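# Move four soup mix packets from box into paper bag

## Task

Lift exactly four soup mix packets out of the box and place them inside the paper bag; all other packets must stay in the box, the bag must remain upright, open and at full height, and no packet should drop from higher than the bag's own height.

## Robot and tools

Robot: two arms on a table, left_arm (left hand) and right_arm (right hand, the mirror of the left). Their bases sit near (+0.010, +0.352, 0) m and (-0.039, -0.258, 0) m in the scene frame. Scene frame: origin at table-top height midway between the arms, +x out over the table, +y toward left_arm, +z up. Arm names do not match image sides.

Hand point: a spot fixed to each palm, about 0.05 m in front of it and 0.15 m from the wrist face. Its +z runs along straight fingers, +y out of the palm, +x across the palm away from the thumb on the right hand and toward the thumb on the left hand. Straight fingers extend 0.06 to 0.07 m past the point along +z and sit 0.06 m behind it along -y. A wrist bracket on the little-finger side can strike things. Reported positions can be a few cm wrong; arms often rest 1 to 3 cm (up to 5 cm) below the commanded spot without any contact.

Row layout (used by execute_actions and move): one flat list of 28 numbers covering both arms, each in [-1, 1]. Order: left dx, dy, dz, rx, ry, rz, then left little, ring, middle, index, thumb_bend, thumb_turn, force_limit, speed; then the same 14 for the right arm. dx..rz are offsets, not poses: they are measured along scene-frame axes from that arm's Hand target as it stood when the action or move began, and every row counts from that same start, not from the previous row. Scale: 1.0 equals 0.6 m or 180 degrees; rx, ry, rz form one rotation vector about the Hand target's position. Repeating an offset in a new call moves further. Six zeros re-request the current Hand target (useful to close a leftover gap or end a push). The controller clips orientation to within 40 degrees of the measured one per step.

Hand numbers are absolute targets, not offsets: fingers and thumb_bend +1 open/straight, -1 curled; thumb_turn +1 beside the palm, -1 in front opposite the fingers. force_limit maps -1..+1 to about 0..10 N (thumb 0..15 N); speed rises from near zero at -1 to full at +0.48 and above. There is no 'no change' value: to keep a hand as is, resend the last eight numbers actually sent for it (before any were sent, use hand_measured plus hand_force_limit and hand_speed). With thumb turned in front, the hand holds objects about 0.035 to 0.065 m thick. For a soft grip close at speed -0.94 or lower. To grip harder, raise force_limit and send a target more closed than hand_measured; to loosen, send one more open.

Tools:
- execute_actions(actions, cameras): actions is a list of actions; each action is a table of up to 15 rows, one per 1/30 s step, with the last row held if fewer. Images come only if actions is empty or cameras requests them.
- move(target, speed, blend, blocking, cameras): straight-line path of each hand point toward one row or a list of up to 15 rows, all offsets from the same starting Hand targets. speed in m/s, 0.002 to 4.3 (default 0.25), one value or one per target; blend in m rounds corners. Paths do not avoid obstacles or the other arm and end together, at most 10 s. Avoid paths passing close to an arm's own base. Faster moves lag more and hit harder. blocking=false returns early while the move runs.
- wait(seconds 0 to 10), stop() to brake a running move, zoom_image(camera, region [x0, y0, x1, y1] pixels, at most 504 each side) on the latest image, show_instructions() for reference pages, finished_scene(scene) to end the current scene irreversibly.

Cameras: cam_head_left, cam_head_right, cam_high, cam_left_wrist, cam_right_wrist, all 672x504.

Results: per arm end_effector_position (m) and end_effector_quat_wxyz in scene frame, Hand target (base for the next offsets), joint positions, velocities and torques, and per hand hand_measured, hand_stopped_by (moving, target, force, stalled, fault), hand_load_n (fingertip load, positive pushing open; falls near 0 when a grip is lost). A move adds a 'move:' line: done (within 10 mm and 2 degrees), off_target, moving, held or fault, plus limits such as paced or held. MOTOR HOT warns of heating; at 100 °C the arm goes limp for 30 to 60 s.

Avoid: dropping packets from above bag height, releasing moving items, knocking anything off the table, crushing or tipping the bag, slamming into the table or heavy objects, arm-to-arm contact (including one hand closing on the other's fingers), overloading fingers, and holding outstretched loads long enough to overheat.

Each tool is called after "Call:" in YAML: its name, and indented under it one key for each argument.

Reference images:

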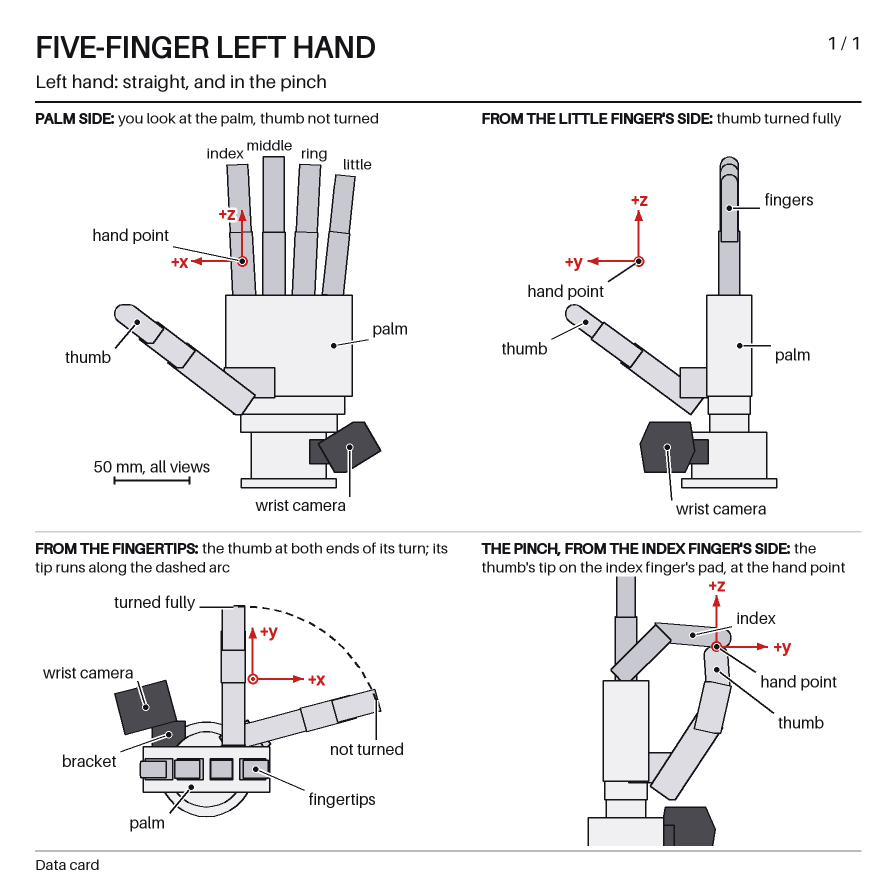

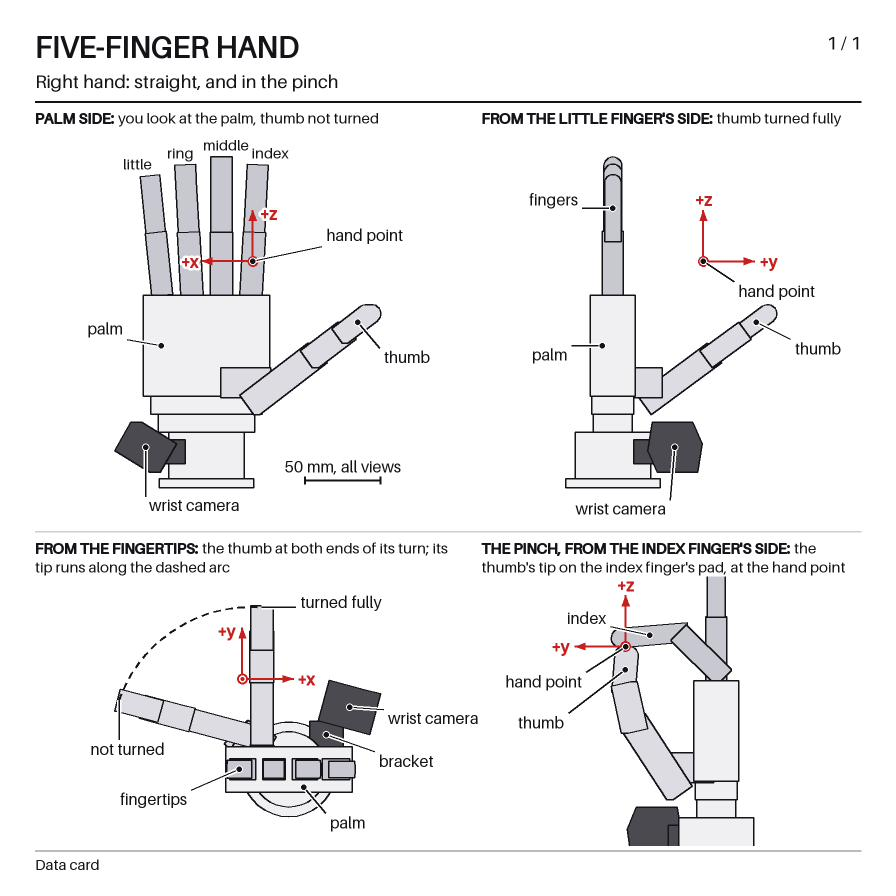

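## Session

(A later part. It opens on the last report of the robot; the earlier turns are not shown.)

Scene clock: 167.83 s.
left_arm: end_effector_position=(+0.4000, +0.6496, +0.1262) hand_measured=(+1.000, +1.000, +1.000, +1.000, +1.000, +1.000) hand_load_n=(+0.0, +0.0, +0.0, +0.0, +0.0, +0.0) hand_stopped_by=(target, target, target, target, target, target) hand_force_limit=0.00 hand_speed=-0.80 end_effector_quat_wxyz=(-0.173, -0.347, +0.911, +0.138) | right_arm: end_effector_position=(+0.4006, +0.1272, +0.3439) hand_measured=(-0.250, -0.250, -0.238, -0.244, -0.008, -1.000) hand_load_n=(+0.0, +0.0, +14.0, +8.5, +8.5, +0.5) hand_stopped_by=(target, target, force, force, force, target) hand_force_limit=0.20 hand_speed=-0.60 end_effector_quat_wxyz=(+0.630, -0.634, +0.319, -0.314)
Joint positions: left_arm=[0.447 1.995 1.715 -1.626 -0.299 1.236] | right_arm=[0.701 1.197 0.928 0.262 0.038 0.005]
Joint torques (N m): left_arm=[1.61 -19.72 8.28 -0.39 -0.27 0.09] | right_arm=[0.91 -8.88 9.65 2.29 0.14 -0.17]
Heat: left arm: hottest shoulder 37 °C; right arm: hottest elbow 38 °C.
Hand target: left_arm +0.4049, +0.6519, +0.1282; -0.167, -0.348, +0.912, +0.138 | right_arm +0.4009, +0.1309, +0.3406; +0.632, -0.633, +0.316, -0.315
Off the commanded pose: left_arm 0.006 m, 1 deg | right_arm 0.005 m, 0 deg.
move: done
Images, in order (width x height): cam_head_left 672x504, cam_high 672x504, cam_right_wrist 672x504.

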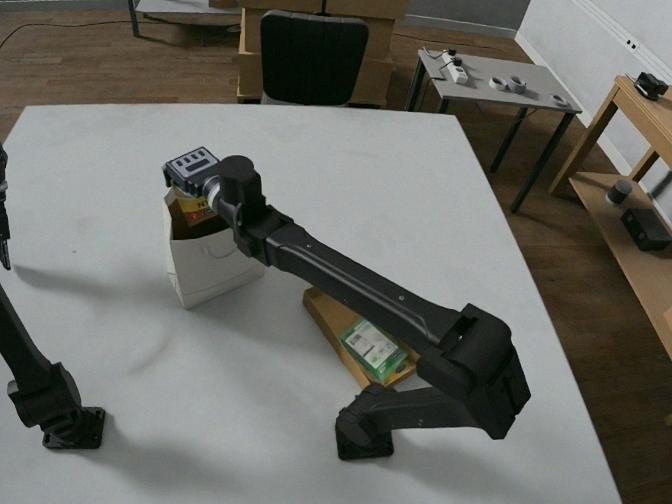

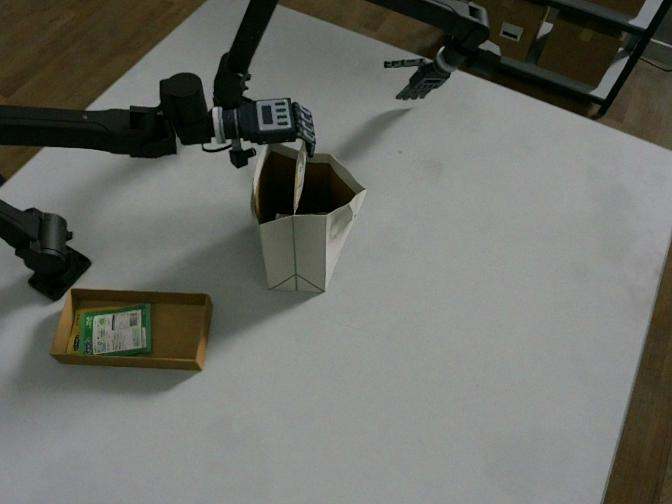

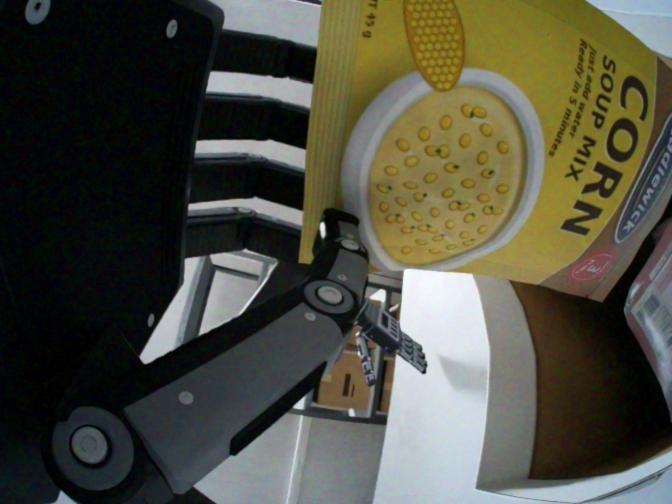

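Call:
move:
  target:
    - [0,0,0,0,0,0,1,1,1,1,1,1,0,-0.8,0.0,0.0,0.0,0,0,0,0.35,0.35,0.35,0.35,0.5,-1,0.2,-0.2]
    - [0,0,0,0,0,0,1,1,1,1,1,1,0,-0.8,-0.02,-0.04,0.27,0,0,0,0.35,0.35,0.35,0.35,0.5,-1,0.2,-0.2]
    - [0,0,0,0,0,0,1,1,1,1,1,1,0,-0.8,-0.04,-0.47,0.25,0,0,0,0.35,0.35,0.35,0.35,0.5,-1,0.2,-0.2]
  cameras: ["all"]
  speed: [0.2,0.25,0.35]

Call:
zoom_image:
  camera: "cam_high"
  region: [200, 100, 400, 310]

Call:
zoom_image:
  camera: "cam_high"
  region: [30, 260, 230, 390]

Scene clock: 171.93 s.
left_arm: end_effector_position=(+0.4000, +0.6496, +0.1262) hand_measured=(+1.000, +1.000, +1.000, +1.000, +1.000, +1.000) hand_load_n=(+0.0, +0.0, +0.0, +0.0, +0.0, +0.0) hand_stopped_by=(target, target, target, target, target, target) hand_force_limit=0.00 hand_speed=-0.80 end_effector_quat_wxyz=(-0.173, -0.347, +0.911, +0.138) | right_arm: end_effector_position=(+0.3719, -0.1474, +0.4994) hand_measured=(+0.350, +0.350, +0.350, +0.350, +0.500, -1.000) hand_load_n=(+0.0, +0.0, +0.0, -0.5, +0.0, +0.0) hand_stopped_by=(target, target, target, target, target, target) hand_force_limit=0.20 hand_speed=-0.20 end_effector_quat_wxyz=(+0.636, -0.631, +0.310, -0.318)
Joint positions: left_arm=[0.447 1.995 1.715 -1.626 -0.299 1.236] | right_arm=[-0.091 0.874 1.116 -0.226 -0.761 0.005]
Joint torques (N m): left_arm=[0.91 -19.72 8.53 -0.65 -0.24 0.11] | right_arm=[-0.09 -3.14 9.35 1.35 -0.12 -0.2]
Heat: left arm: hottest shoulder 37 °C; right arm: hottest elbow 38 °C.
Hand target: left_arm +0.4049, +0.6519, +0.1282; -0.167, -0.348, +0.912, +0.138 | right_arm +0.3769, -0.1511, +0.4907; +0.632, -0.633, +0.316, -0.315
Off the commanded pose: left_arm 0.006 m, 1 deg | right_arm 0.011 m, 1 deg.
move: off_target (right_arm)

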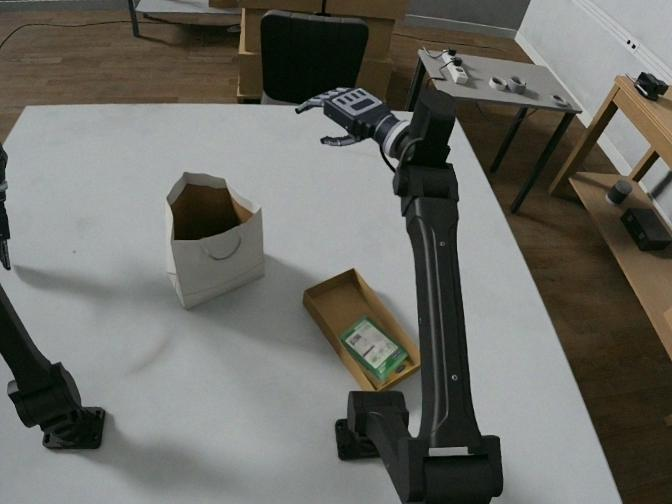

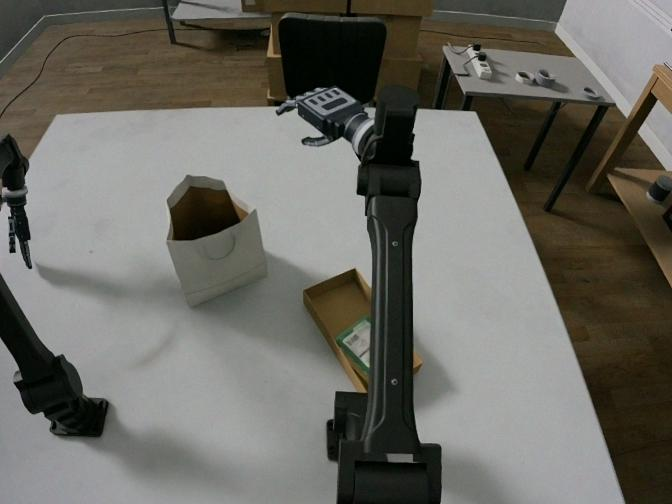

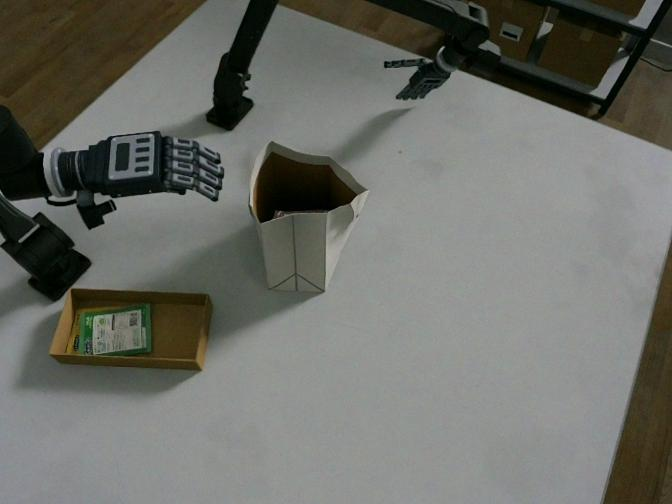

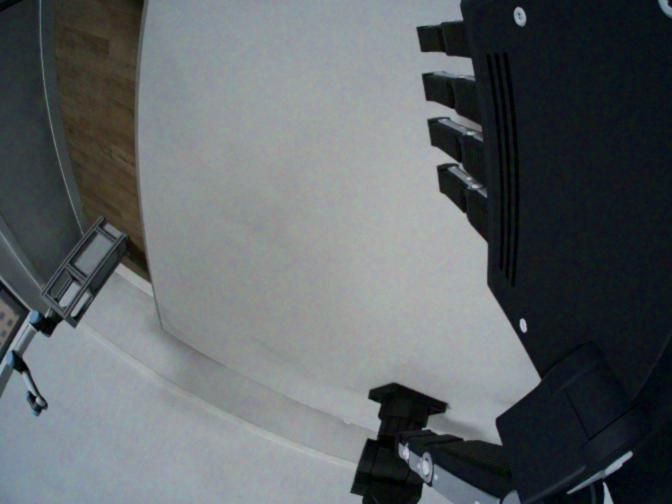

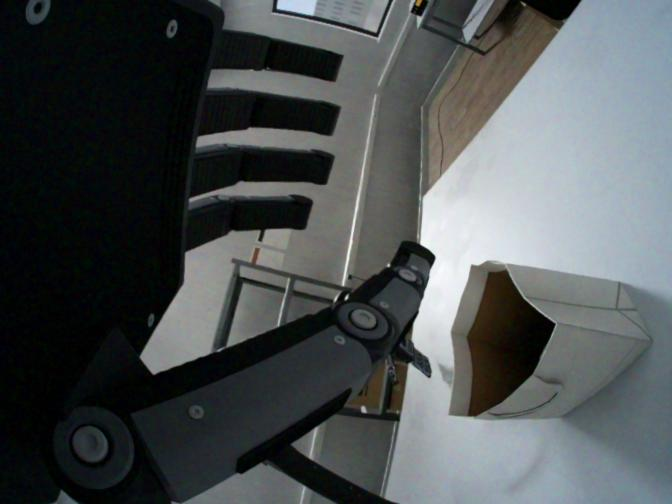

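Scaled by 2.400.

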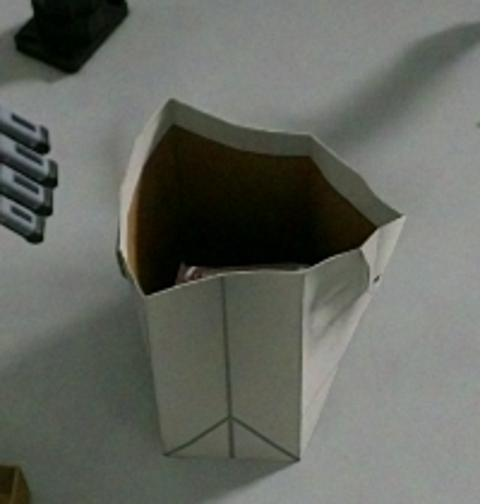

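Scaled by 2.520.

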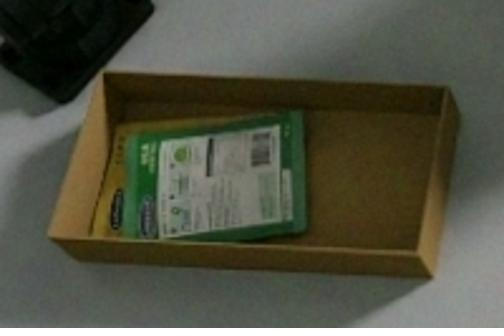

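Call:
finished_scene:
  scene: 2

The scene is finished: the task was done.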